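# Fit the matching cork panel into the frame recess

## Task

Find the single cork panel whose size matches the recess of the picture frame and set it into that recess so all four of its corners rest flat on the recess floor, with no other panel lying on or above it; afterwards both hands must hold nothing.

## Robot and tools

Robot: two arms, left_arm and right_arm, each ending in a five-finger hand (left_arm has a left hand, the mirror of the right). Base positions in the scene frame: left_arm at (+0.070, +0.420, 0) m, right_arm at (+0.044, -0.383, 0) m, both facing nearly along +x. Scene frame: origin at table height midway between the arms, +x out over the table, +y toward left_arm, +z up. Camera sides are not arm sides. A post stands behind the arms. Loose objects may occasionally get nudged by something outside the robot.

Hand point: a point 0.15 m out from the wrist flange along the fingers and 0.05 m in front of the palm. Its +z runs along the straightened fingers, +y leaves the palm, and +x crosses the palm away from the thumb (toward the thumb on the left hand). Finger centre lines sit 0.06 m behind the point (-y) and reach 0.06-0.07 m past it along +z. A wrist bracket on the little-finger side can strike things. With the palm level, the wrist may hang up to 0.11 m (palm down) or 0.23 m (palm up) below the point.

Frames in results: each arm's end_effector_position (m), end_effector_quat_wxyz and velocities are in that arm's own base frame. Pose offsets you send are along the current Hand target's own axes.

Row layout (28 numbers, each in [-1, 1], always all 28 even if one arm moves): left arm dx, dy, dz, rx, ry, rz; left hand little, ring, middle, index, thumb_bend, thumb_turn, force_limit, speed; then the same 14 for the right arm and hand. The six pose numbers are an offset, not a pose: 1.0 equals 0.6 m of travel or 180 degrees of turn; rx, ry, rz form one rotation vector. Send all six as 0 to ask nothing new of an arm. The hand numbers are absolute targets: fingers +1 straight, -1 curled; thumb_bend +1 straight, -1 fully bent; thumb_turn +1 beside the palm, -1 opposite the fingers (needed for a thumb-and-finger grasp of roughly 0.035-0.065 m). force_limit maps -1..+1 to about 0..10 N at the fingertip (0..15 N for the two thumb motors); speed rises from near zero at -1 to full at +0.48 and above. Use speed -0.94 or lower for a gentle close. There is no 'no change' value: to keep a hand as it is, resend the eight numbers you last sent it (before any were sent, use its hand_measured, hand_force_limit, hand_speed).

execute_actions(actions, cameras): actions is a list of actions; each action is a table of up to 15 rows, one per 1/30 s step, and a short table holds its final row up to step 15. Every row's offset counts from the Hand target at the start of that action, not from the prior row, so repeating an offset in a new action moves further. Orientation commands are clipped to within 32 degrees of the measured one per step. An empty actions list returns camera images; otherwise name cameras to get them: cam_high, cam_low, cam_left_wrist, cam_right_wrist, or ["all"].

move(target, speed, blend, stop_force, zero, blocking, cameras): drives each hand point in a straight line toward one 28-number row, or a list of up to 15 rows, all offsets measured from the same starting Hand targets. speed is m/s, 0.002 to 3.6 (default 0.25; turning up to twice that in rad/s), one value or one per target. blend (m) rounds corners between list targets; 0 stops at each. stop_force (N, 3 to 120, shared by both arms) ends an arm's path when its wrist sensor feels that much push against the motion; use it slowly (about 0.005-0.02 m/s) when touching down. zero (default true) re-zeroes before the move. blocking=false returns early and cannot be combined with stop_force. A move does not avoid obstacles or the other arm and takes at most 10 s. Its result adds a 'move:' line: done, off_target, moving, held or fault, plus limits such as paced or held.

wait(seconds): lets time pass, 0 to 3600 s. stop(): brakes a running move. zoom_image(camera, region=[x0, y0, x1, y1]) enlarges part of the latest image of that camera (at most 504x504 px). show_instructions() shows the reference images. zero_wrist_force(arm) resets an arm's force sensor. finished_scene(scene=1) ends the scene permanently.

Result lines: Hand target is the last commanded pose (after clipping); the hand point often rests a little short of it, and the next execute_actions call re-requests it. hand_measured, hand_stopped_by (moving, target, force, stalled, fault) and hand_load_n list the six motors in row order; a grip lost shows as hand_load_n near 0. Wrist force/torque are in the end effector's axes; a surface push reads as force into the arm. Joint torques include the drive's own effort.

Cautions: arms are stiff; commanding even slightly past firm contact can trigger a fault stop (about 150 N net force, or wrist torque near 24.3 N m), halting that arm for 10 s. Keep the wrist away from its base's vertical axis. Keep the arms from touching each other. Don't drop parts even a few millimetres, release them while moving, or let anything fall off the table. Avoid long stretched holds that heat motors (a stop at 85 °C). Before finishing, open both hands and make sure the panel sits still and flat.

Each tool is called after "Call:" as name(argument=value, ...), one argument or row to a line, values as JSON.

Reference images:

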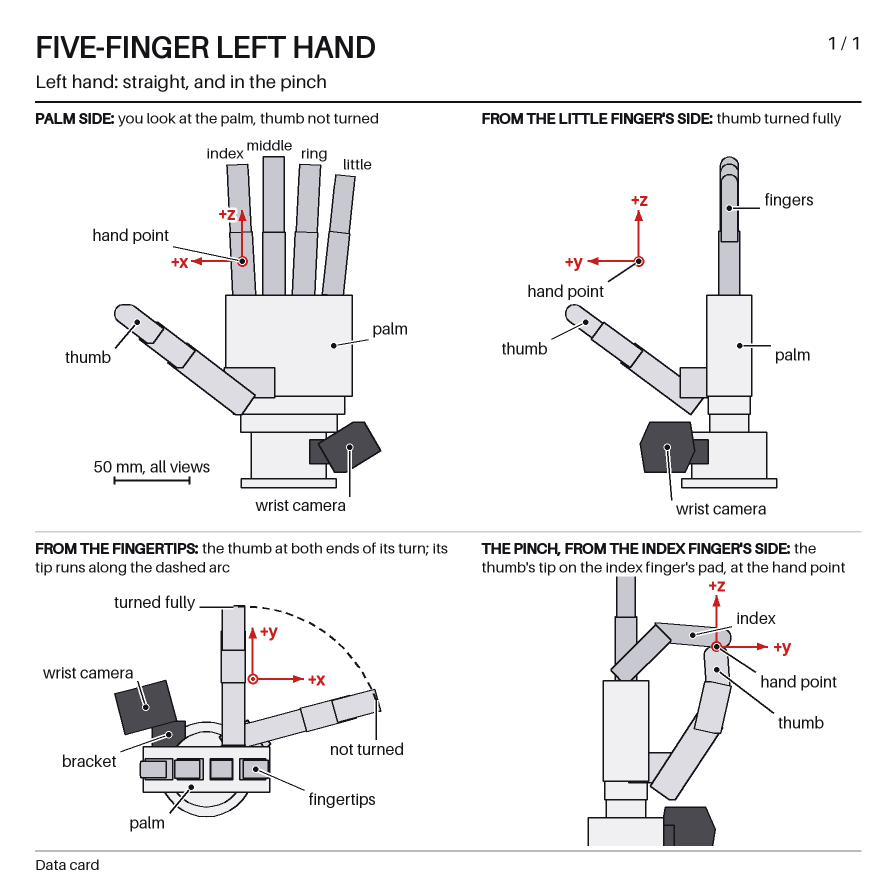

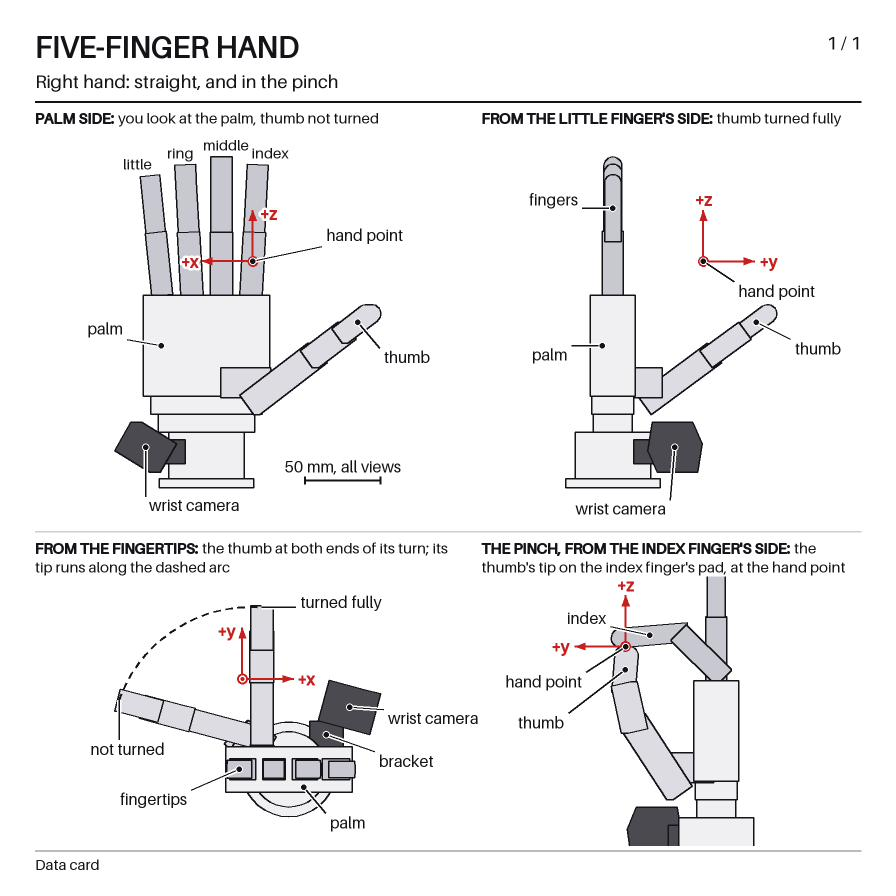

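## Session

Call:
execute_actions(
  actions=[],
)

Scene clock: 0.00 s.
left_arm: end_effector_position=(+0.0619, -0.5639, +0.2704) hand_measured=(+1.000, +1.000, +1.000, +1.000, +1.000, +1.000) hand_load_n=(+0.0, +0.0, +0.0, +0.0, +0.0, +0.0) hand_stopped_by=(target, target, target, target, target, target) hand_force_limit=0.00 hand_speed=-0.80 end_effector_quat_wxyz=(-0.273, +0.431, +0.663, -0.548) | right_arm: end_effector_position=(+0.2931, -0.2960, +0.2419) hand_measured=(+1.000, +1.000, +1.000, +1.000, +1.000, +1.000) hand_load_n=(+0.0, +0.0, +0.0, +0.0, +0.0, +0.0) hand_stopped_by=(target, target, target, target, target, target) hand_force_limit=0.00 hand_speed=-0.80 end_effector_quat_wxyz=(+0.168, +0.903, +0.242, +0.314)
Joint positions: left_arm=[2.34 -2.198 -1.418 1.31 -0.344 -0.691] | right_arm=[-1.576 -1.75 2.129 0.996 0.865 -0.457]
Joint velocities: within noise
Joint torques (N m): no reading
Motor temperatures (°C): left_arm=[23 25 30 36 35 24] | right_arm=[31 32 23 26 37 27]
Wrist force (N): no reading
Wrist torque (N m): no reading
Wrist force, peak (N): no reading
Hand target: left_arm +0.0619, -0.5639, +0.2704; -0.273, +0.431, +0.663, -0.548 | right_arm +0.2931, -0.2960, +0.2419; +0.168, +0.903, +0.242, +0.314

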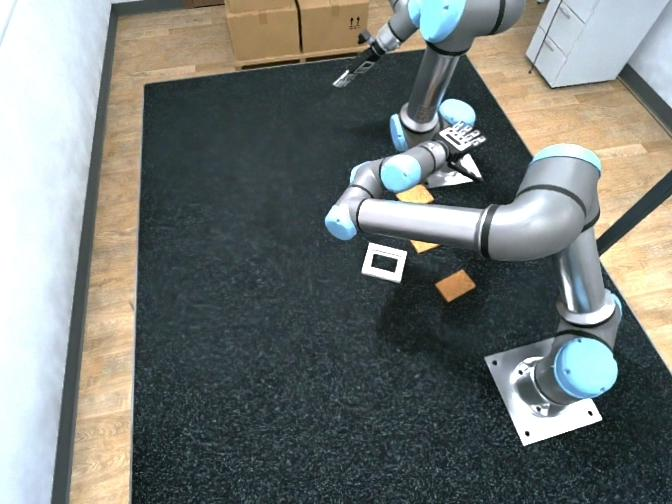

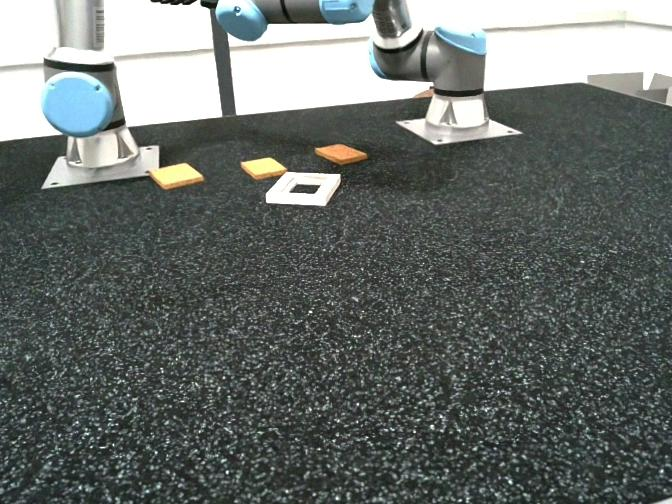

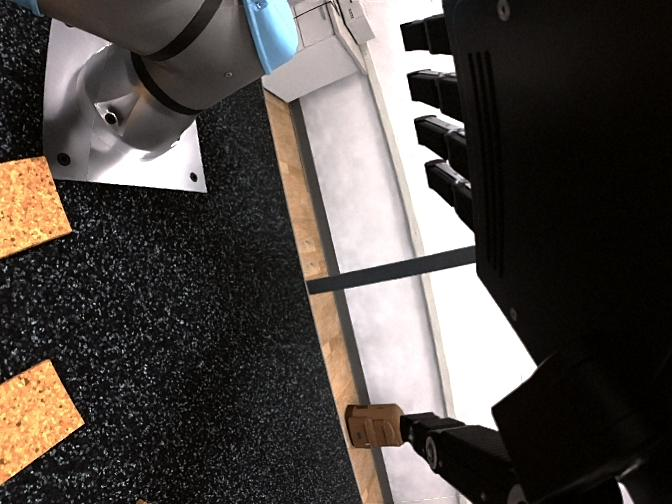

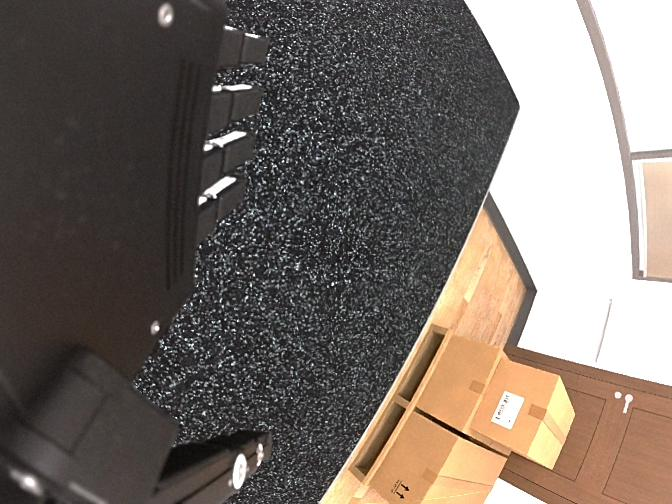

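Call:
zoom_image(
  camera="cam_high",
  region=[340, 160, 500, 320],
)

Call:
zoom_image(
  camera="cam_low",
  region=[130, 120, 390, 240],
)

Call:
zoom_image(
  camera="cam_high",
  region=[300, 60, 672, 460],
)

Scaled by 3.150 from the camera's image (finer frame: 960x720).

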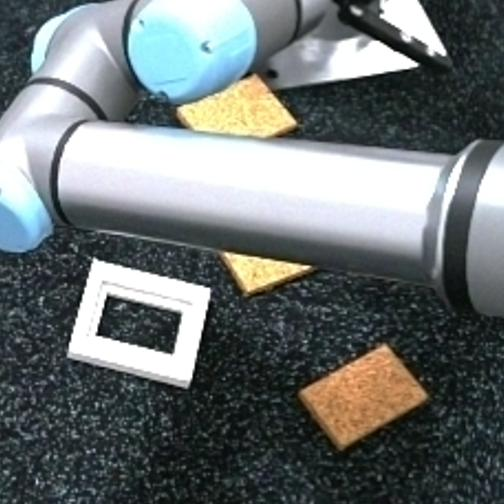

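Scaled by 1.938 from the camera's image (finer frame: 960x720).

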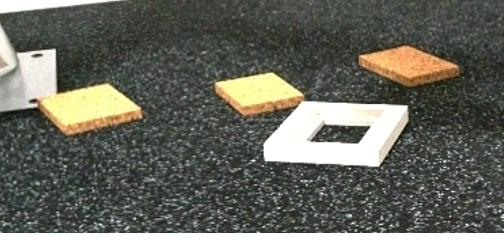

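Scaled by 1.260 from the camera's image (finer frame: 960x720).

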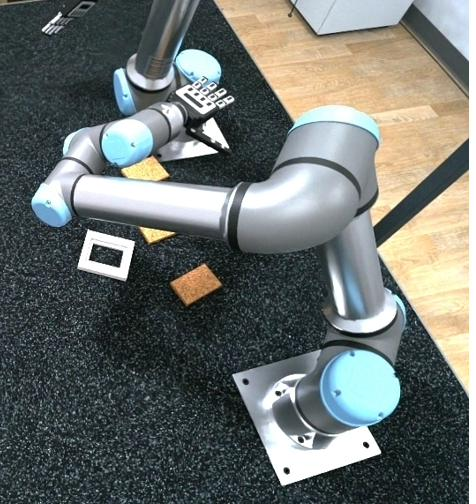

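Call:
move(
  target=[0.128,-0.089,-0.249,-0.400,0.134,0.113,1,1,1,1,1,1,0,-0.8,0,0,0,0,0,0,1,1,1,1,1,1,0,-0.8],
  speed=0.2,
  cameras=["all"],
)

Scene clock: 6.37 s.
left_arm: end_effector_position=(+0.1350, -0.4251, +0.3507) hand_measured=(+1.000, +1.000, +1.000, +1.000, +1.000, +1.000) hand_load_n=(+0.0, +0.0, +0.0, +0.0, +0.0, +0.0) hand_stopped_by=(target, target, target, target, target, target) hand_force_limit=0.00 hand_speed=-0.80 end_effector_quat_wxyz=(+0.000, +0.707, +0.708, +0.000) | right_arm: end_effector_position=(+0.2931, -0.2960, +0.2419) hand_measured=(+1.000, +1.000, +1.000, +1.000, +1.000, +1.000) hand_load_n=(-0.5, +0.0, +0.0, +0.0, +0.0, +0.0) hand_stopped_by=(target, target, target, target, target, target) hand_force_limit=0.00 hand_speed=-0.80 end_effector_quat_wxyz=(+0.168, +0.903, +0.242, +0.314)
Joint positions: left_arm=[2.027 -1.937 -1.098 1.464 -1.57 -1.116] | right_arm=[-1.576 -1.75 2.129 0.996 0.865 -0.457]
Joint torques (N m): left_arm=[5.86 25.88 25.96 -4.22 0.41 1.67] | right_arm=[-0.17 -9.09 -17.37 2.04 -1.16 -0.22]
Wrist force (N): left_arm=[0.2 -2.4 0.4] | right_arm=[0.1 0.1 0.1]
Wrist torque (N m): left_arm=[-0.37 -0.15 0.04] | right_arm=[0.00 -0.03 0.01]
Wrist force, peak (N): left_arm=[0.3 -2.7 0.5] | right_arm=[0.4 -0.2 -0.3]
Hand target: left_arm +0.1351, -0.4251, +0.3507; +0.000, +0.707, +0.708, +0.000 | right_arm +0.2931, -0.2960, +0.2419; +0.168, +0.903, +0.242, +0.314
Off the commanded pose: left_arm 0.000 m, 0 deg | right_arm 0.000 m, 0 deg.
move: done

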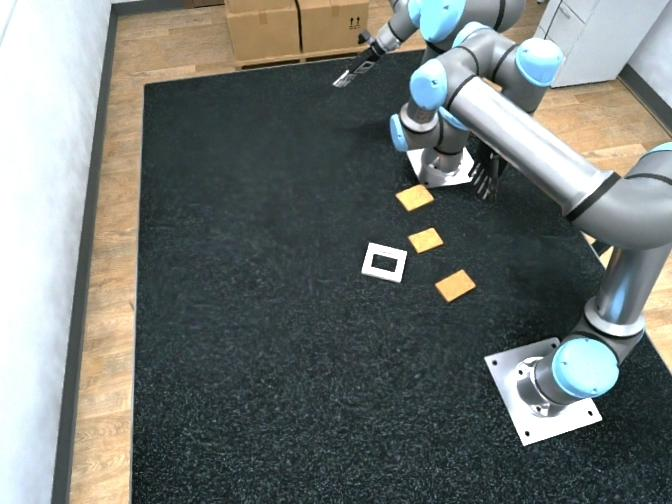

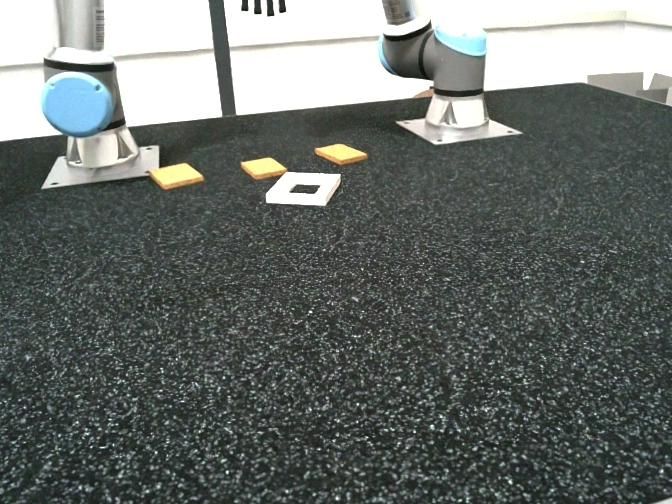

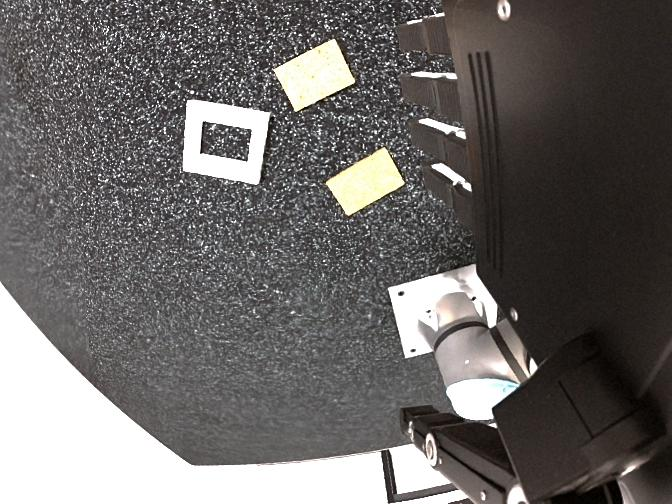

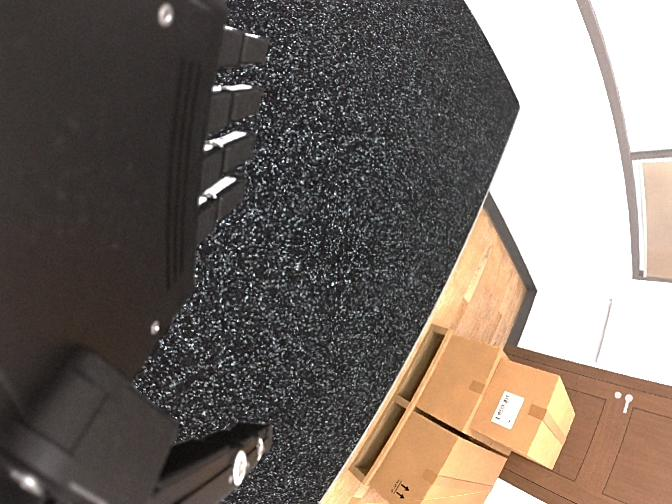

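Call:
zoom_image(
  camera="cam_left_wrist",
  region=[160, 20, 420, 230],
)

Call:
zoom_image(
  camera="cam_high",
  region=[350, 170, 490, 310],
)

Call:
zoom_image(
  camera="cam_low",
  region=[130, 120, 390, 240],
)

Scaled by 1.938 from the camera's image (finer frame: 960x720).

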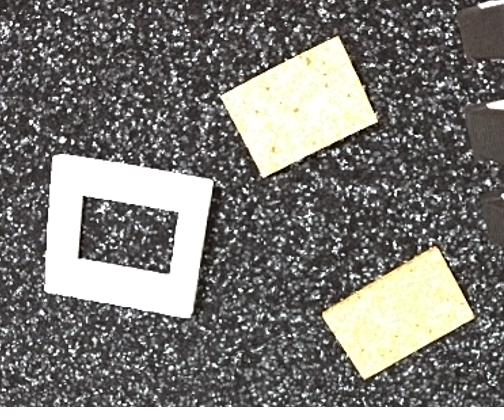

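Scaled by 3.600 from the camera's image (finer frame: 960x720).

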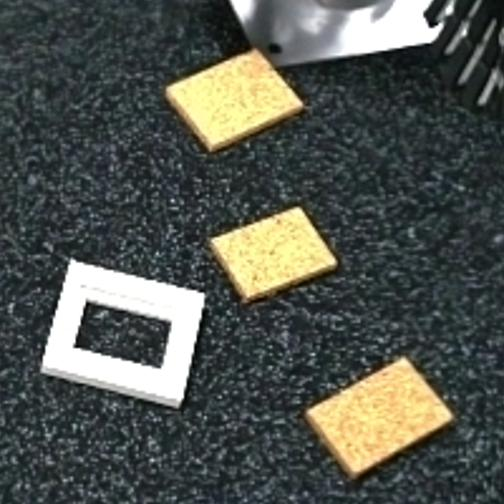

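Scaled by 1.938 from the camera's image (finer frame: 960x720).

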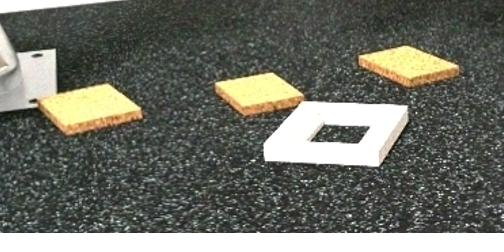

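Call:
move(
  target=[-0.058,0.295,0.325,0.0339,-0.1925,-0.1076,1,1,1,1,1,1,0,-0.8,0,0,0,0,0,0,1,1,1,1,1,1,0,-0.8],
  speed=0.2,
  cameras=["all"],
)

Call:
zoom_image(
  camera="cam_left_wrist",
  region=[200, 100, 500, 400],
)

Scene clock: 10.03 s.
left_arm: end_effector_position=(+0.3119, -0.4597, +0.1555) hand_measured=(+1.000, +1.000, +1.000, +1.000, +1.000, +1.000) hand_load_n=(+0.0, +0.0, +0.0, +0.0, +0.0, +0.0) hand_stopped_by=(target, target, target, target, target, target) hand_force_limit=0.00 hand_speed=-0.80 end_effector_quat_wxyz=(+0.172, +0.546, +0.782, -0.247) | right_arm: end_effector_position=(+0.2931, -0.2960, +0.2419) hand_measured=(+1.000, +1.000, +1.000, +1.000, +1.000, +1.000) hand_load_n=(+0.0, +0.0, +0.0, +0.0, +0.0, +0.0) hand_stopped_by=(target, target, target, target, target, target) hand_force_limit=0.00 hand_speed=-0.80 end_effector_quat_wxyz=(+0.168, +0.903, +0.242, +0.314)
Joint positions: left_arm=[2.516 -1.927 -1.563 2.309 -1.087 -1.074] | right_arm=[-1.576 -1.75 2.129 0.996 0.865 -0.457]
Joint torques (N m): left_arm=[-1.43 46.79 22.22 -0.32 -0.7 1.72] | right_arm=[-0.2 -9.55 -17.82 2.09 -1.12 -0.27]
Wrist force (N): left_arm=[0.8 -1.5 0.9] | right_arm=[0.2 0.0 -0.2]
Wrist torque (N m): left_arm=[-0.32 -0.10 0.04] | right_arm=[0.00 -0.02 0.00]
Wrist force, peak (N): left_arm=[0.5 -3.9 -0.1] | right_arm=[0.4 0.2 -0.2]
Hand target: left_arm +0.3119, -0.4597, +0.1555; +0.172, +0.546, +0.782, -0.247 | right_arm +0.2931, -0.2960, +0.2419; +0.168, +0.903, +0.242, +0.314
Off the commanded pose: left_arm 0.000 m, 0 deg | right_arm 0.000 m, 0 deg.
move: done

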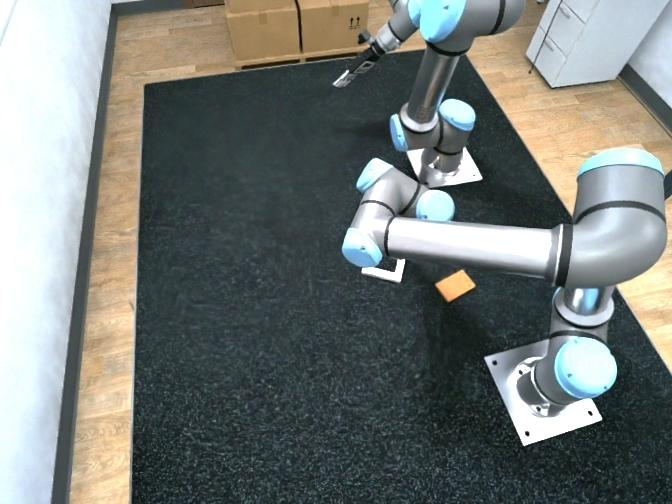

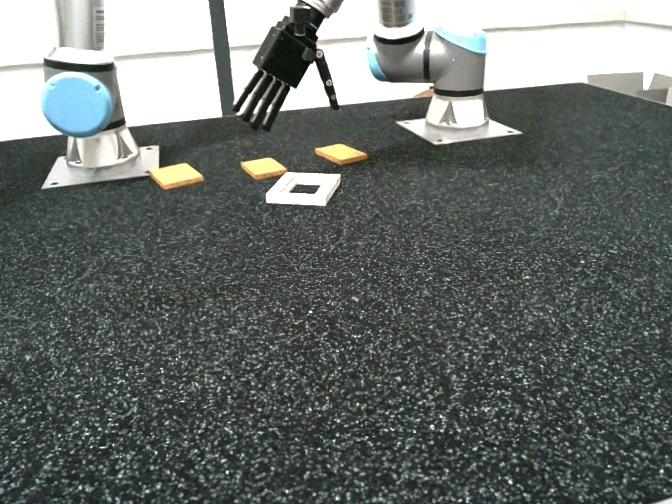

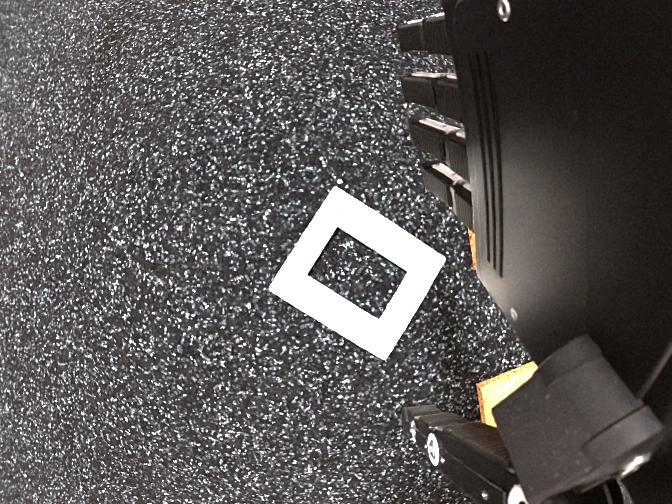

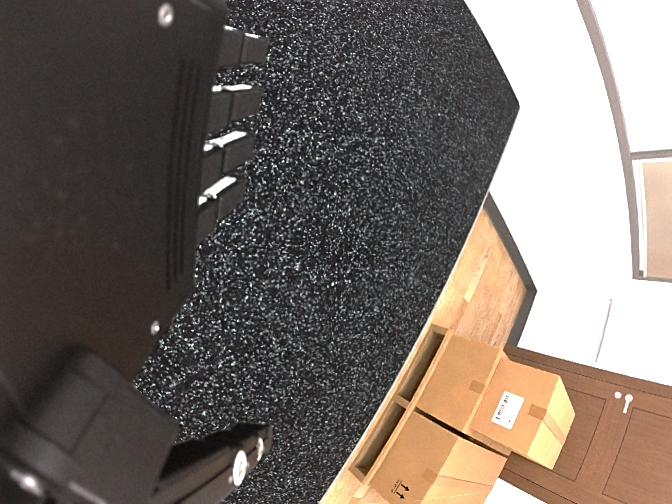

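Scaled by 1.680 from the camera's image (finer frame: 960x720).

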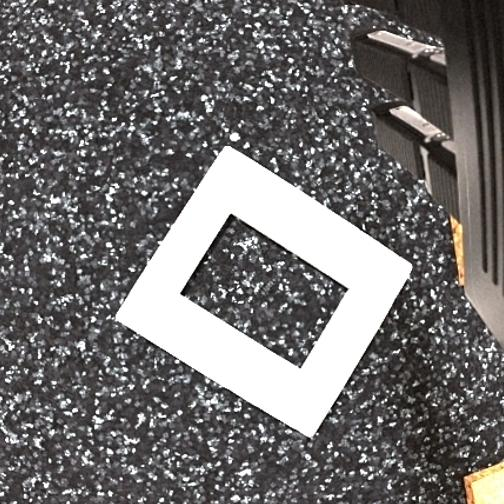

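Call:
move(
  target=[0.0452,-0.280,0.0373,0,0,0,1,1,1,1,1,1,0,-0.8,0,0,0,0,0,0,1,1,1,1,1,1,0,-0.8],
  speed=0.2,
  cameras=["all"],
)

Call:
zoom_image(
  camera="cam_left_wrist",
  region=[200, 100, 500, 400],
)

Call:
zoom_image(
  camera="cam_high",
  region=[350, 230, 420, 300],
)

Scene clock: 11.77 s.
left_arm: end_effector_position=(+0.1449, -0.4989, +0.1557) hand_measured=(+1.000, +1.000, +1.000, +1.000, +1.000, +1.000) hand_load_n=(+0.0, +0.0, +0.0, +0.0, +0.0, +0.0) hand_stopped_by=(target, target, target, target, target, target) hand_force_limit=0.00 hand_speed=-0.80 end_effector_quat_wxyz=(+0.172, +0.546, +0.782, -0.247) | right_arm: end_effector_position=(+0.2931, -0.2960, +0.2419) hand_measured=(+1.000, +1.000, +1.000, +1.000, +1.000, +1.000) hand_load_n=(+0.0, +0.0, +0.0, +0.0, +0.0, +0.0) hand_stopped_by=(target, target, target, target, target, target) hand_force_limit=0.00 hand_speed=-0.80 end_effector_quat_wxyz=(+0.168, +0.903, +0.242, +0.314)
Joint positions: left_arm=[2.148 -1.817 -1.676 2.454 -1.252 -1.431] | right_arm=[-1.576 -1.75 2.129 0.996 0.865 -0.457]
Joint torques (N m): left_arm=[-9.44 21.3 25.72 -3.16 2.69 -0.84] | right_arm=[-0.05 -9.35 -17.72 2.14 -1.06 -0.19]
Wrist force (N): left_arm=[0.6 -1.3 1.1] | right_arm=[0.1 0.2 0.0]
Wrist torque (N m): left_arm=[-0.28 -0.15 -0.10] | right_arm=[0.02 -0.02 0.01]
Wrist force, peak (N): left_arm=[1.0 -3.2 1.1] | right_arm=[0.3 0.0 -0.2]
Hand target: left_arm +0.1448, -0.4990, +0.1557; +0.172, +0.546, +0.782, -0.247 | right_arm +0.2931, -0.2960, +0.2419; +0.168, +0.903, +0.242, +0.314
Off the commanded pose: left_arm 0.000 m, 0 deg | right_arm 0.000 m, 0 deg.
move: done

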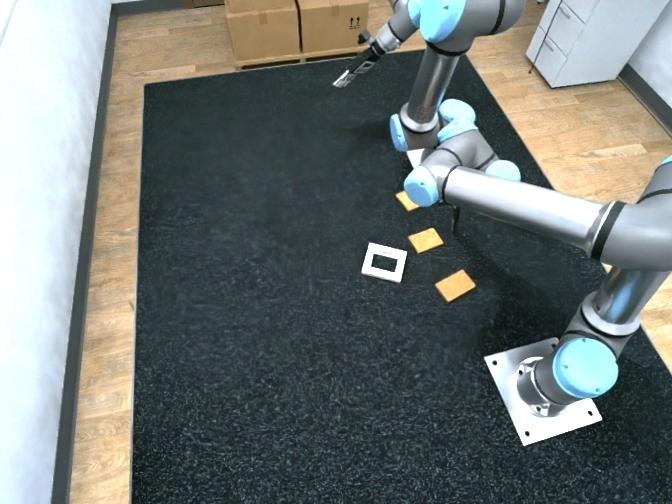

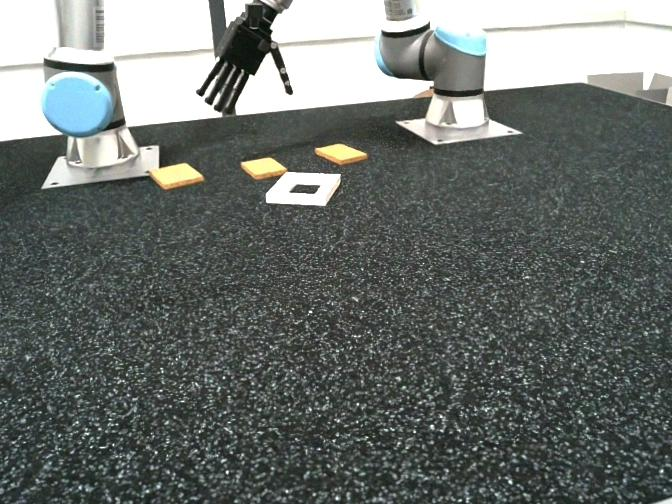

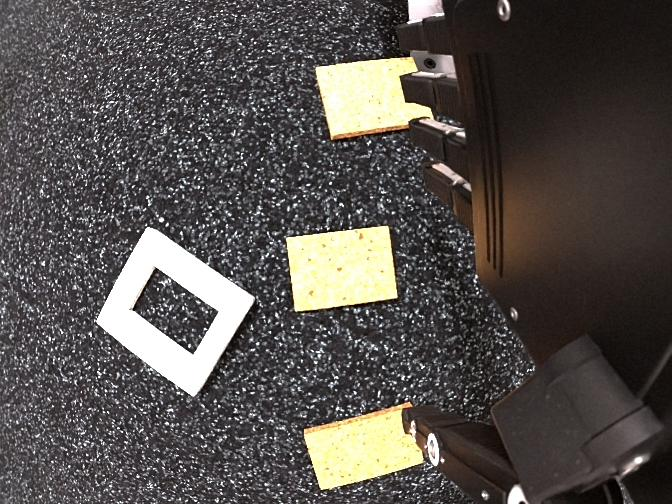

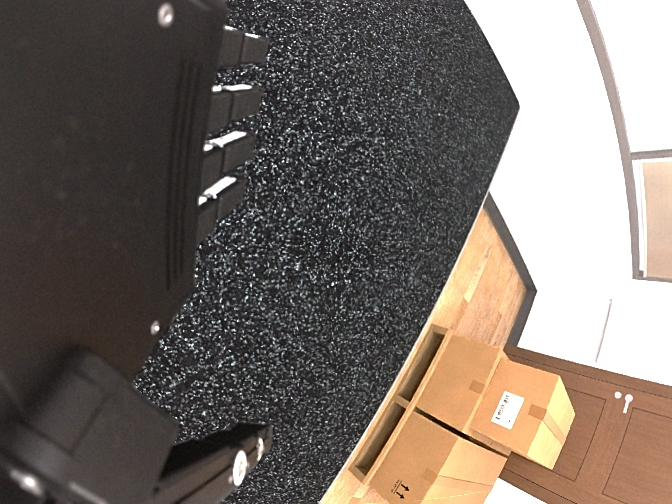

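Scaled by 1.680 from the camera's image (finer frame: 960x720).

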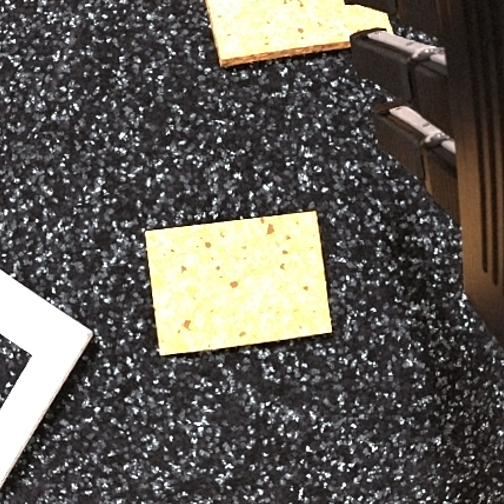

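Scaled by 7.200 from the camera's image (finer frame: 960x720).

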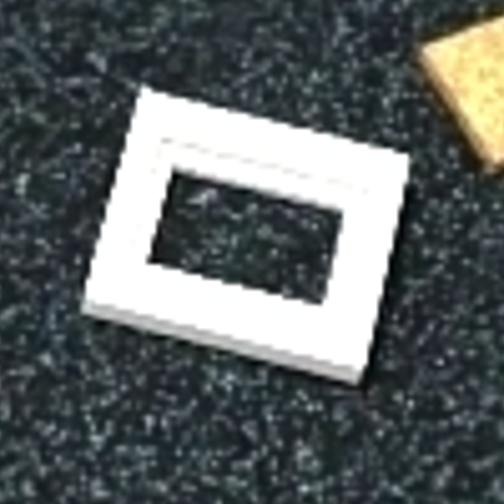

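Call:
move(
  target=[-0.0485,-0.1063,0.0574,0,0,0,1,1,1,1,1,1,0,-0.8,0,0,0,0,0,0,1,1,1,1,1,1,0,-0.8],
  speed=0.2,
  cameras=["cam_left_wrist", "cam_high"],
)

Call:
zoom_image(
  camera="cam_left_wrist",
  region=[150, 80, 450, 380],
)

Scene clock: 13.27 s.
left_arm: end_effector_position=(+0.0950, -0.5589, +0.1556) hand_measured=(+1.000, +1.000, +1.000, +1.000, +1.000, +1.000) hand_load_n=(+0.0, +0.0, +0.0, +0.0, +0.0, +0.0) hand_stopped_by=(target, target, target, target, target, target) hand_force_limit=0.00 hand_speed=-0.80 end_effector_quat_wxyz=(+0.172, +0.546, +0.782, -0.246) | right_arm: end_effector_position=(+0.2931, -0.2960, +0.2419) hand_measured=(+1.000, +1.000, +1.000, +1.000, +1.000, +1.000) hand_load_n=(+0.0, +0.0, +0.0, +0.0, +0.0, +0.0) hand_stopped_by=(target, target, target, target, target, target) hand_force_limit=0.00 hand_speed=-0.80 end_effector_quat_wxyz=(+0.168, +0.903, +0.242, +0.314)
Joint positions: left_arm=[1.973 -1.928 -1.518 2.448 -1.345 -1.586] | right_arm=[-1.576 -1.75 2.129 0.996 0.865 -0.457]
Joint torques (N m): left_arm=[-7.57 42.02 21.81 0.62 2.72 0.19] | right_arm=[0.39 -9.52 -17.39 1.99 -1.27 -0.24]
Wrist force (N): left_arm=[0.6 -1.3 0.7] | right_arm=[0.2 0.0 0.0]
Wrist torque (N m): left_arm=[-0.28 -0.10 -0.11] | right_arm=[0.00 -0.04 0.01]
Wrist force, peak (N): left_arm=[-0.1 -2.9 1.4] | right_arm=[0.1 0.1 -0.3]
Hand target: left_arm +0.0949, -0.5590, +0.1557; +0.172, +0.546, +0.782, -0.247 | right_arm +0.2931, -0.2960, +0.2419; +0.168, +0.903, +0.242, +0.314
Off the commanded pose: left_arm 0.000 m, 0 deg | right_arm 0.000 m, 0 deg.
move: done
Images, in order (width x height): cam_high 672x504, cam_left_wrist 672x504.

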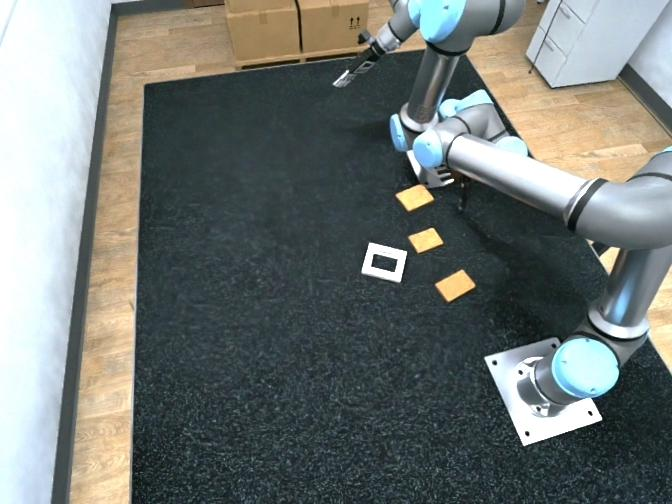

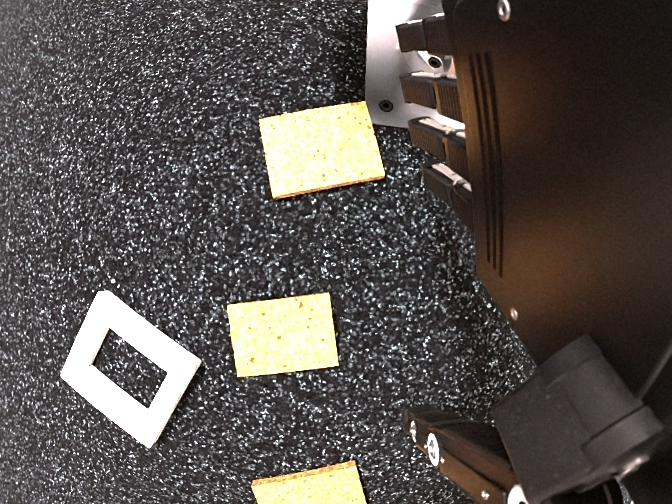

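Scaled by 1.680 from the camera's image (finer frame: 960x720).

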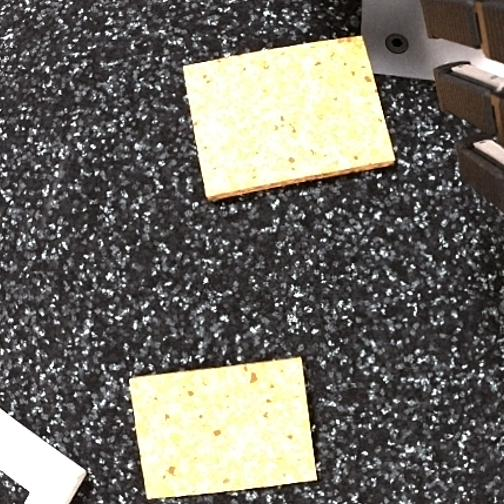

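Call:
execute_actions(
  actions=[],
)

Call:
zoom_image(
  camera="cam_low",
  region=[260, 160, 350, 220],
)

Call:
zoom_image(
  camera="cam_left_wrist",
  region=[50, 280, 210, 460],
)

Scene clock: 13.83 s.
left_arm: end_effector_position=(+0.0949, -0.5590, +0.1557) hand_measured=(+1.000, +1.000, +1.000, +1.000, +1.000, +1.000) hand_load_n=(+0.0, +0.0, +0.0, +0.0, +0.0, +0.0) hand_stopped_by=(target, target, target, target, target, target) hand_force_limit=0.00 hand_speed=-0.80 end_effector_quat_wxyz=(+0.172, +0.546, +0.782, -0.247) | right_arm: end_effector_position=(+0.2931, -0.2960, +0.2419) hand_measured=(+1.000, +1.000, +1.000, +1.000, +1.000, +1.000) hand_load_n=(+0.0, +0.0, +0.0, +0.0, +0.0, +0.0) hand_stopped_by=(target, target, target, target, target, target) hand_force_limit=0.00 hand_speed=-0.80 end_effector_quat_wxyz=(+0.168, +0.903, +0.242, +0.314)
Joint positions: left_arm=[1.973 -1.928 -1.518 2.448 -1.345 -1.587] | right_arm=[-1.576 -1.75 2.129 0.996 0.865 -0.457]
Joint velocities: within noise
Joint torques (N m): left_arm=[-9.91 45.64 26.92 0.61 2.75 -1.81] | right_arm=[-0.39 -10.17 -17.48 1.95 -1.08 -0.26]
Motor temperatures (°C): left_arm=[23 25 30 36 35 24] | right_arm=[31 32 23 26 37 27]
Wrist force (N): left_arm=[0.3 -1.0 0.8] | right_arm=[0.0 0.0 -0.1]
Wrist torque (N m): left_arm=[-0.24 -0.05 -0.12] | right_arm=[0.00 0.00 0.00]
Wrist force, peak (N): left_arm=[0.5 -1.5 0.8] | right_arm=[0.2 0.1 -0.3]
Hand target: left_arm +0.0949, -0.5590, +0.1557; +0.172, +0.546, +0.782, -0.247 | right_arm +0.2931, -0.2960, +0.2419; +0.168, +0.903, +0.242, +0.314
Off the commanded pose: left_arm 0.000 m, 0 deg | right_arm 0.000 m, 0 deg.

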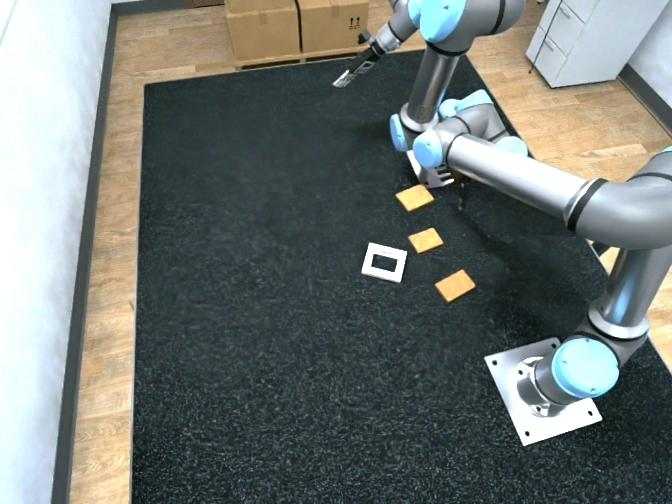

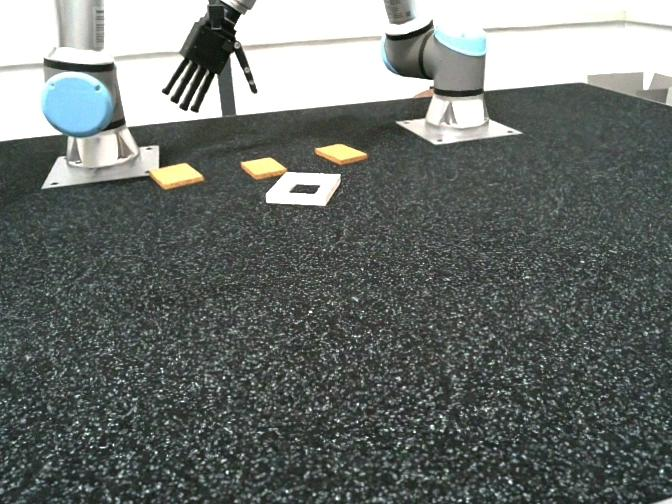

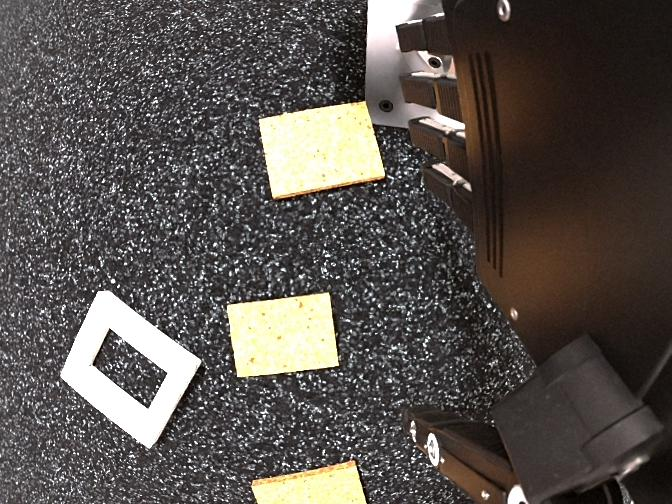

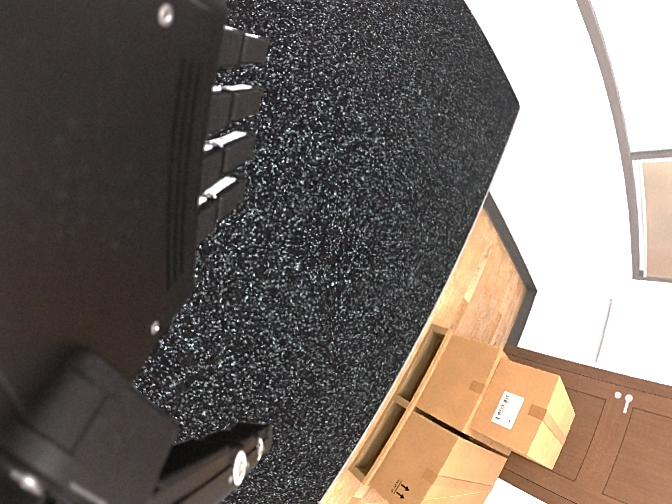

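Scaled by 5.600 from the camera's image (finer frame: 960x720).

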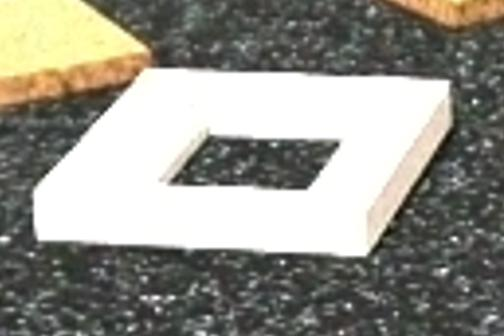

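Scaled by 2.800 from the camera's image (finer frame: 960x720).

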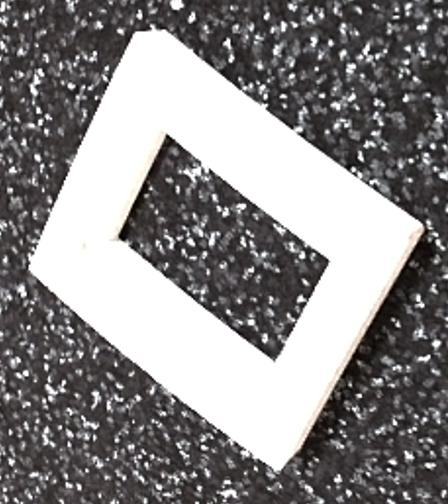

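Call:
move(
  target=[0.1265,0.202,-0.0543,-0.1925,-0.07,0.1435,1,1,1,1,1,1,0,-0.8,0,0,0,0,0,0,1,1,1,1,1,1,0,-0.8],
  speed=0.2,
  cameras=["cam_left_wrist", "cam_low"],
)

Scene clock: 18.27 s.
left_arm: end_effector_position=(+0.1827, -0.4478, +0.1177) hand_measured=(+1.000, +1.000, +1.000, +1.000, +1.000, +1.000) hand_load_n=(+0.0, +0.0, +0.0, +0.0, +0.0, +0.0) hand_stopped_by=(target, target, target, target, target, target) hand_force_limit=0.00 hand_speed=-0.80 end_effector_quat_wxyz=(+0.458, +0.599, +0.656, -0.018) | right_arm: end_effector_position=(+0.2931, -0.2960, +0.2419) hand_measured=(+1.000, +1.000, +1.000, +1.000, +1.000, +1.000) hand_load_n=(+0.0, -0.5, +0.0, +0.0, +0.0, +0.0) hand_stopped_by=(target, target, target, target, target, target) hand_force_limit=0.00 hand_speed=-0.80 end_effector_quat_wxyz=(+0.168, +0.903, +0.242, +0.314)
Joint positions: left_arm=[1.924 -1.758 -2.079 3.172 -1.924 -1.136] | right_arm=[-1.576 -1.75 2.129 0.996 0.865 -0.457]
Joint torques (N m): left_arm=[-9.11 17.85 14.26 0.84 1.36 0.14] | right_arm=[0.07 -9.25 -17.85 1.99 -1.29 -0.27]
Wrist force (N): left_arm=[1.2 -3.2 0.7] | right_arm=[0.1 -0.1 0.1]
Wrist torque (N m): left_arm=[-0.46 -0.09 0.05] | right_arm=[-0.03 -0.02 0.00]
Wrist force, peak (N): left_arm=[1.2 -3.5 0.9] | right_arm=[0.2 0.2 -0.3]
Hand target: left_arm +0.1827, -0.4479, +0.1176; +0.458, +0.599, +0.656, -0.018 | right_arm +0.2931, -0.2960, +0.2419; +0.168, +0.903, +0.242, +0.314
Off the commanded pose: left_arm 0.000 m, 0 deg | right_arm 0.000 m, 0 deg.
move: done
Images, in order (width x height): cam_low 672x504, cam_left_wrist 672x504.

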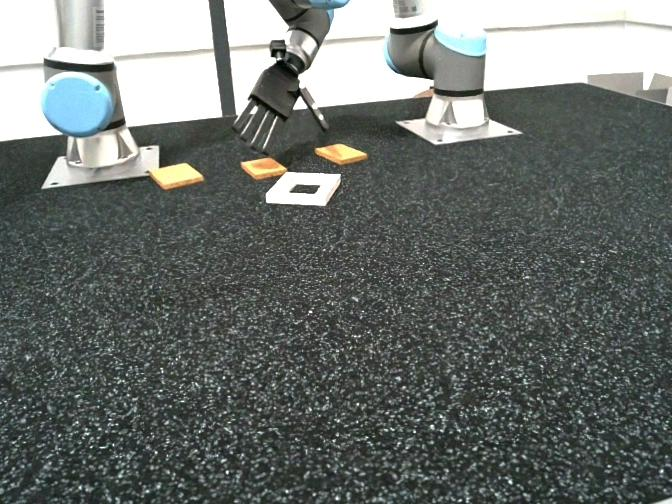

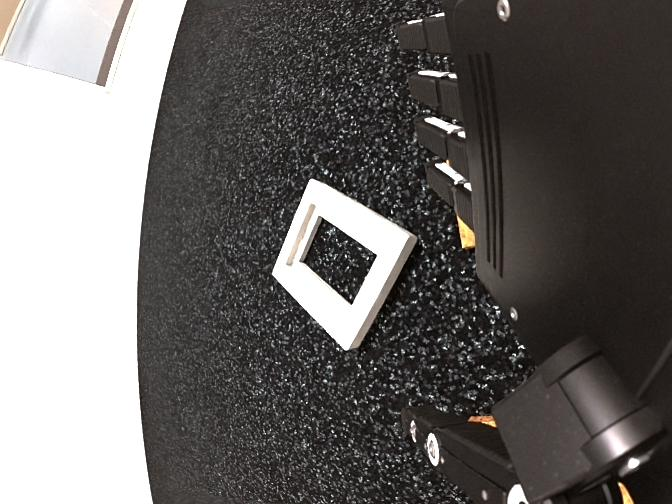

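Call:
zoom_image(
  camera="cam_left_wrist",
  region=[260, 170, 430, 360],
)

Scaled by 2.653 from the camera's image (finer frame: 960x720).

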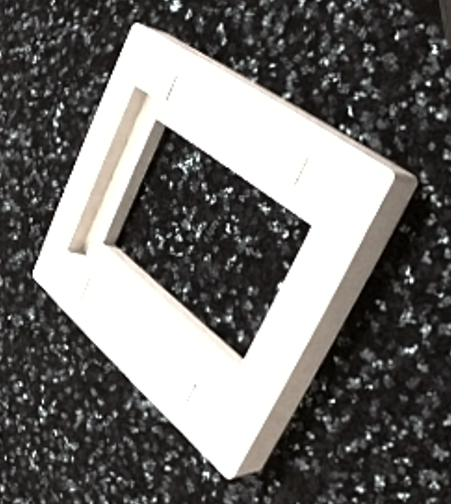

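Call:
move(
  target=[0.0407,0.3107,0.2122,0.385,0.14,-0.287,1,1,1,1,1,1,0,-0.8,0,0,0,0,0,0,1,1,1,1,1,1,0,-0.8],
  speed=0.25,
  cameras=["cam_left_wrist", "cam_low"],
)

Call:
zoom_image(
  camera="cam_left_wrist",
  region=[260, 170, 430, 360],
)

Scene clock: 22.73 s.
left_arm: end_effector_position=(+0.4096, -0.4496, +0.1265) hand_measured=(+1.000, +1.000, +1.000, +1.000, +1.000, +1.000) hand_load_n=(+0.0, +0.0, +0.0, +0.0, +0.0, +0.0) hand_stopped_by=(target, target, target, target, target, target) hand_force_limit=0.00 hand_speed=-0.80 end_effector_quat_wxyz=(-0.140, +0.410, +0.788, -0.437) | right_arm: end_effector_position=(+0.2931, -0.2960, +0.2419) hand_measured=(+1.000, +1.000, +1.000, +1.000, +1.000, +1.000) hand_load_n=(+0.0, +0.5, +0.0, +0.0, +0.0, +0.0) hand_stopped_by=(target, target, target, target, target, target) hand_force_limit=0.00 hand_speed=-0.80 end_effector_quat_wxyz=(+0.168, +0.903, +0.242, +0.314)
Joint positions: left_arm=[2.782 -2.526 -0.966 1.39 -0.735 -0.73] | right_arm=[-1.576 -1.75 2.129 0.996 0.865 -0.457]
Joint torques (N m): left_arm=[-9.5 54.35 21.55 -4.11 -1.64 -1.17] | right_arm=[0.44 -9.05 -17.29 1.95 -1.2 -0.26]
Wrist force (N): left_arm=[0.2 0.3 0.4] | right_arm=[0.0 0.1 -0.2]
Wrist torque (N m): left_arm=[0.02 -0.01 0.15] | right_arm=[0.02 0.00 0.00]
Wrist force, peak (N): left_arm=[1.4 -4.2 0.6] | right_arm=[0.4 0.0 -0.1]
Hand target: left_arm +0.4096, -0.4496, +0.1266; -0.140, +0.410, +0.788, -0.437 | right_arm +0.2931, -0.2960, +0.2419; +0.168, +0.903, +0.242, +0.314
Off the commanded pose: left_arm 0.000 m, 0 deg | right_arm 0.000 m, 0 deg.
move: done
Images, in order (width x height): cam_low 672x504, cam_left_wrist 672x504.

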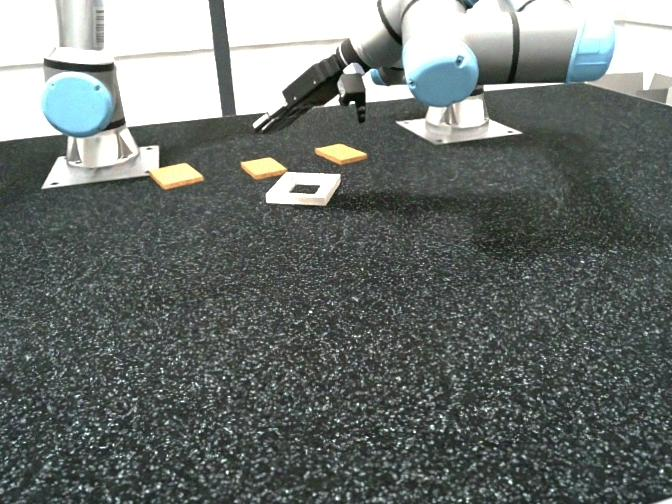

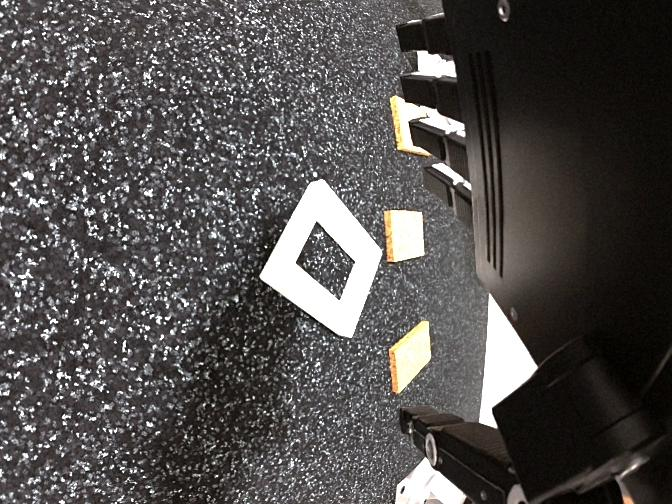

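Scaled by 2.653 from the camera's image (finer frame: 960x720).

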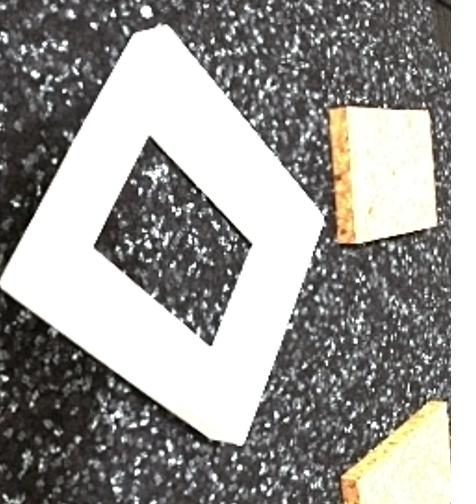

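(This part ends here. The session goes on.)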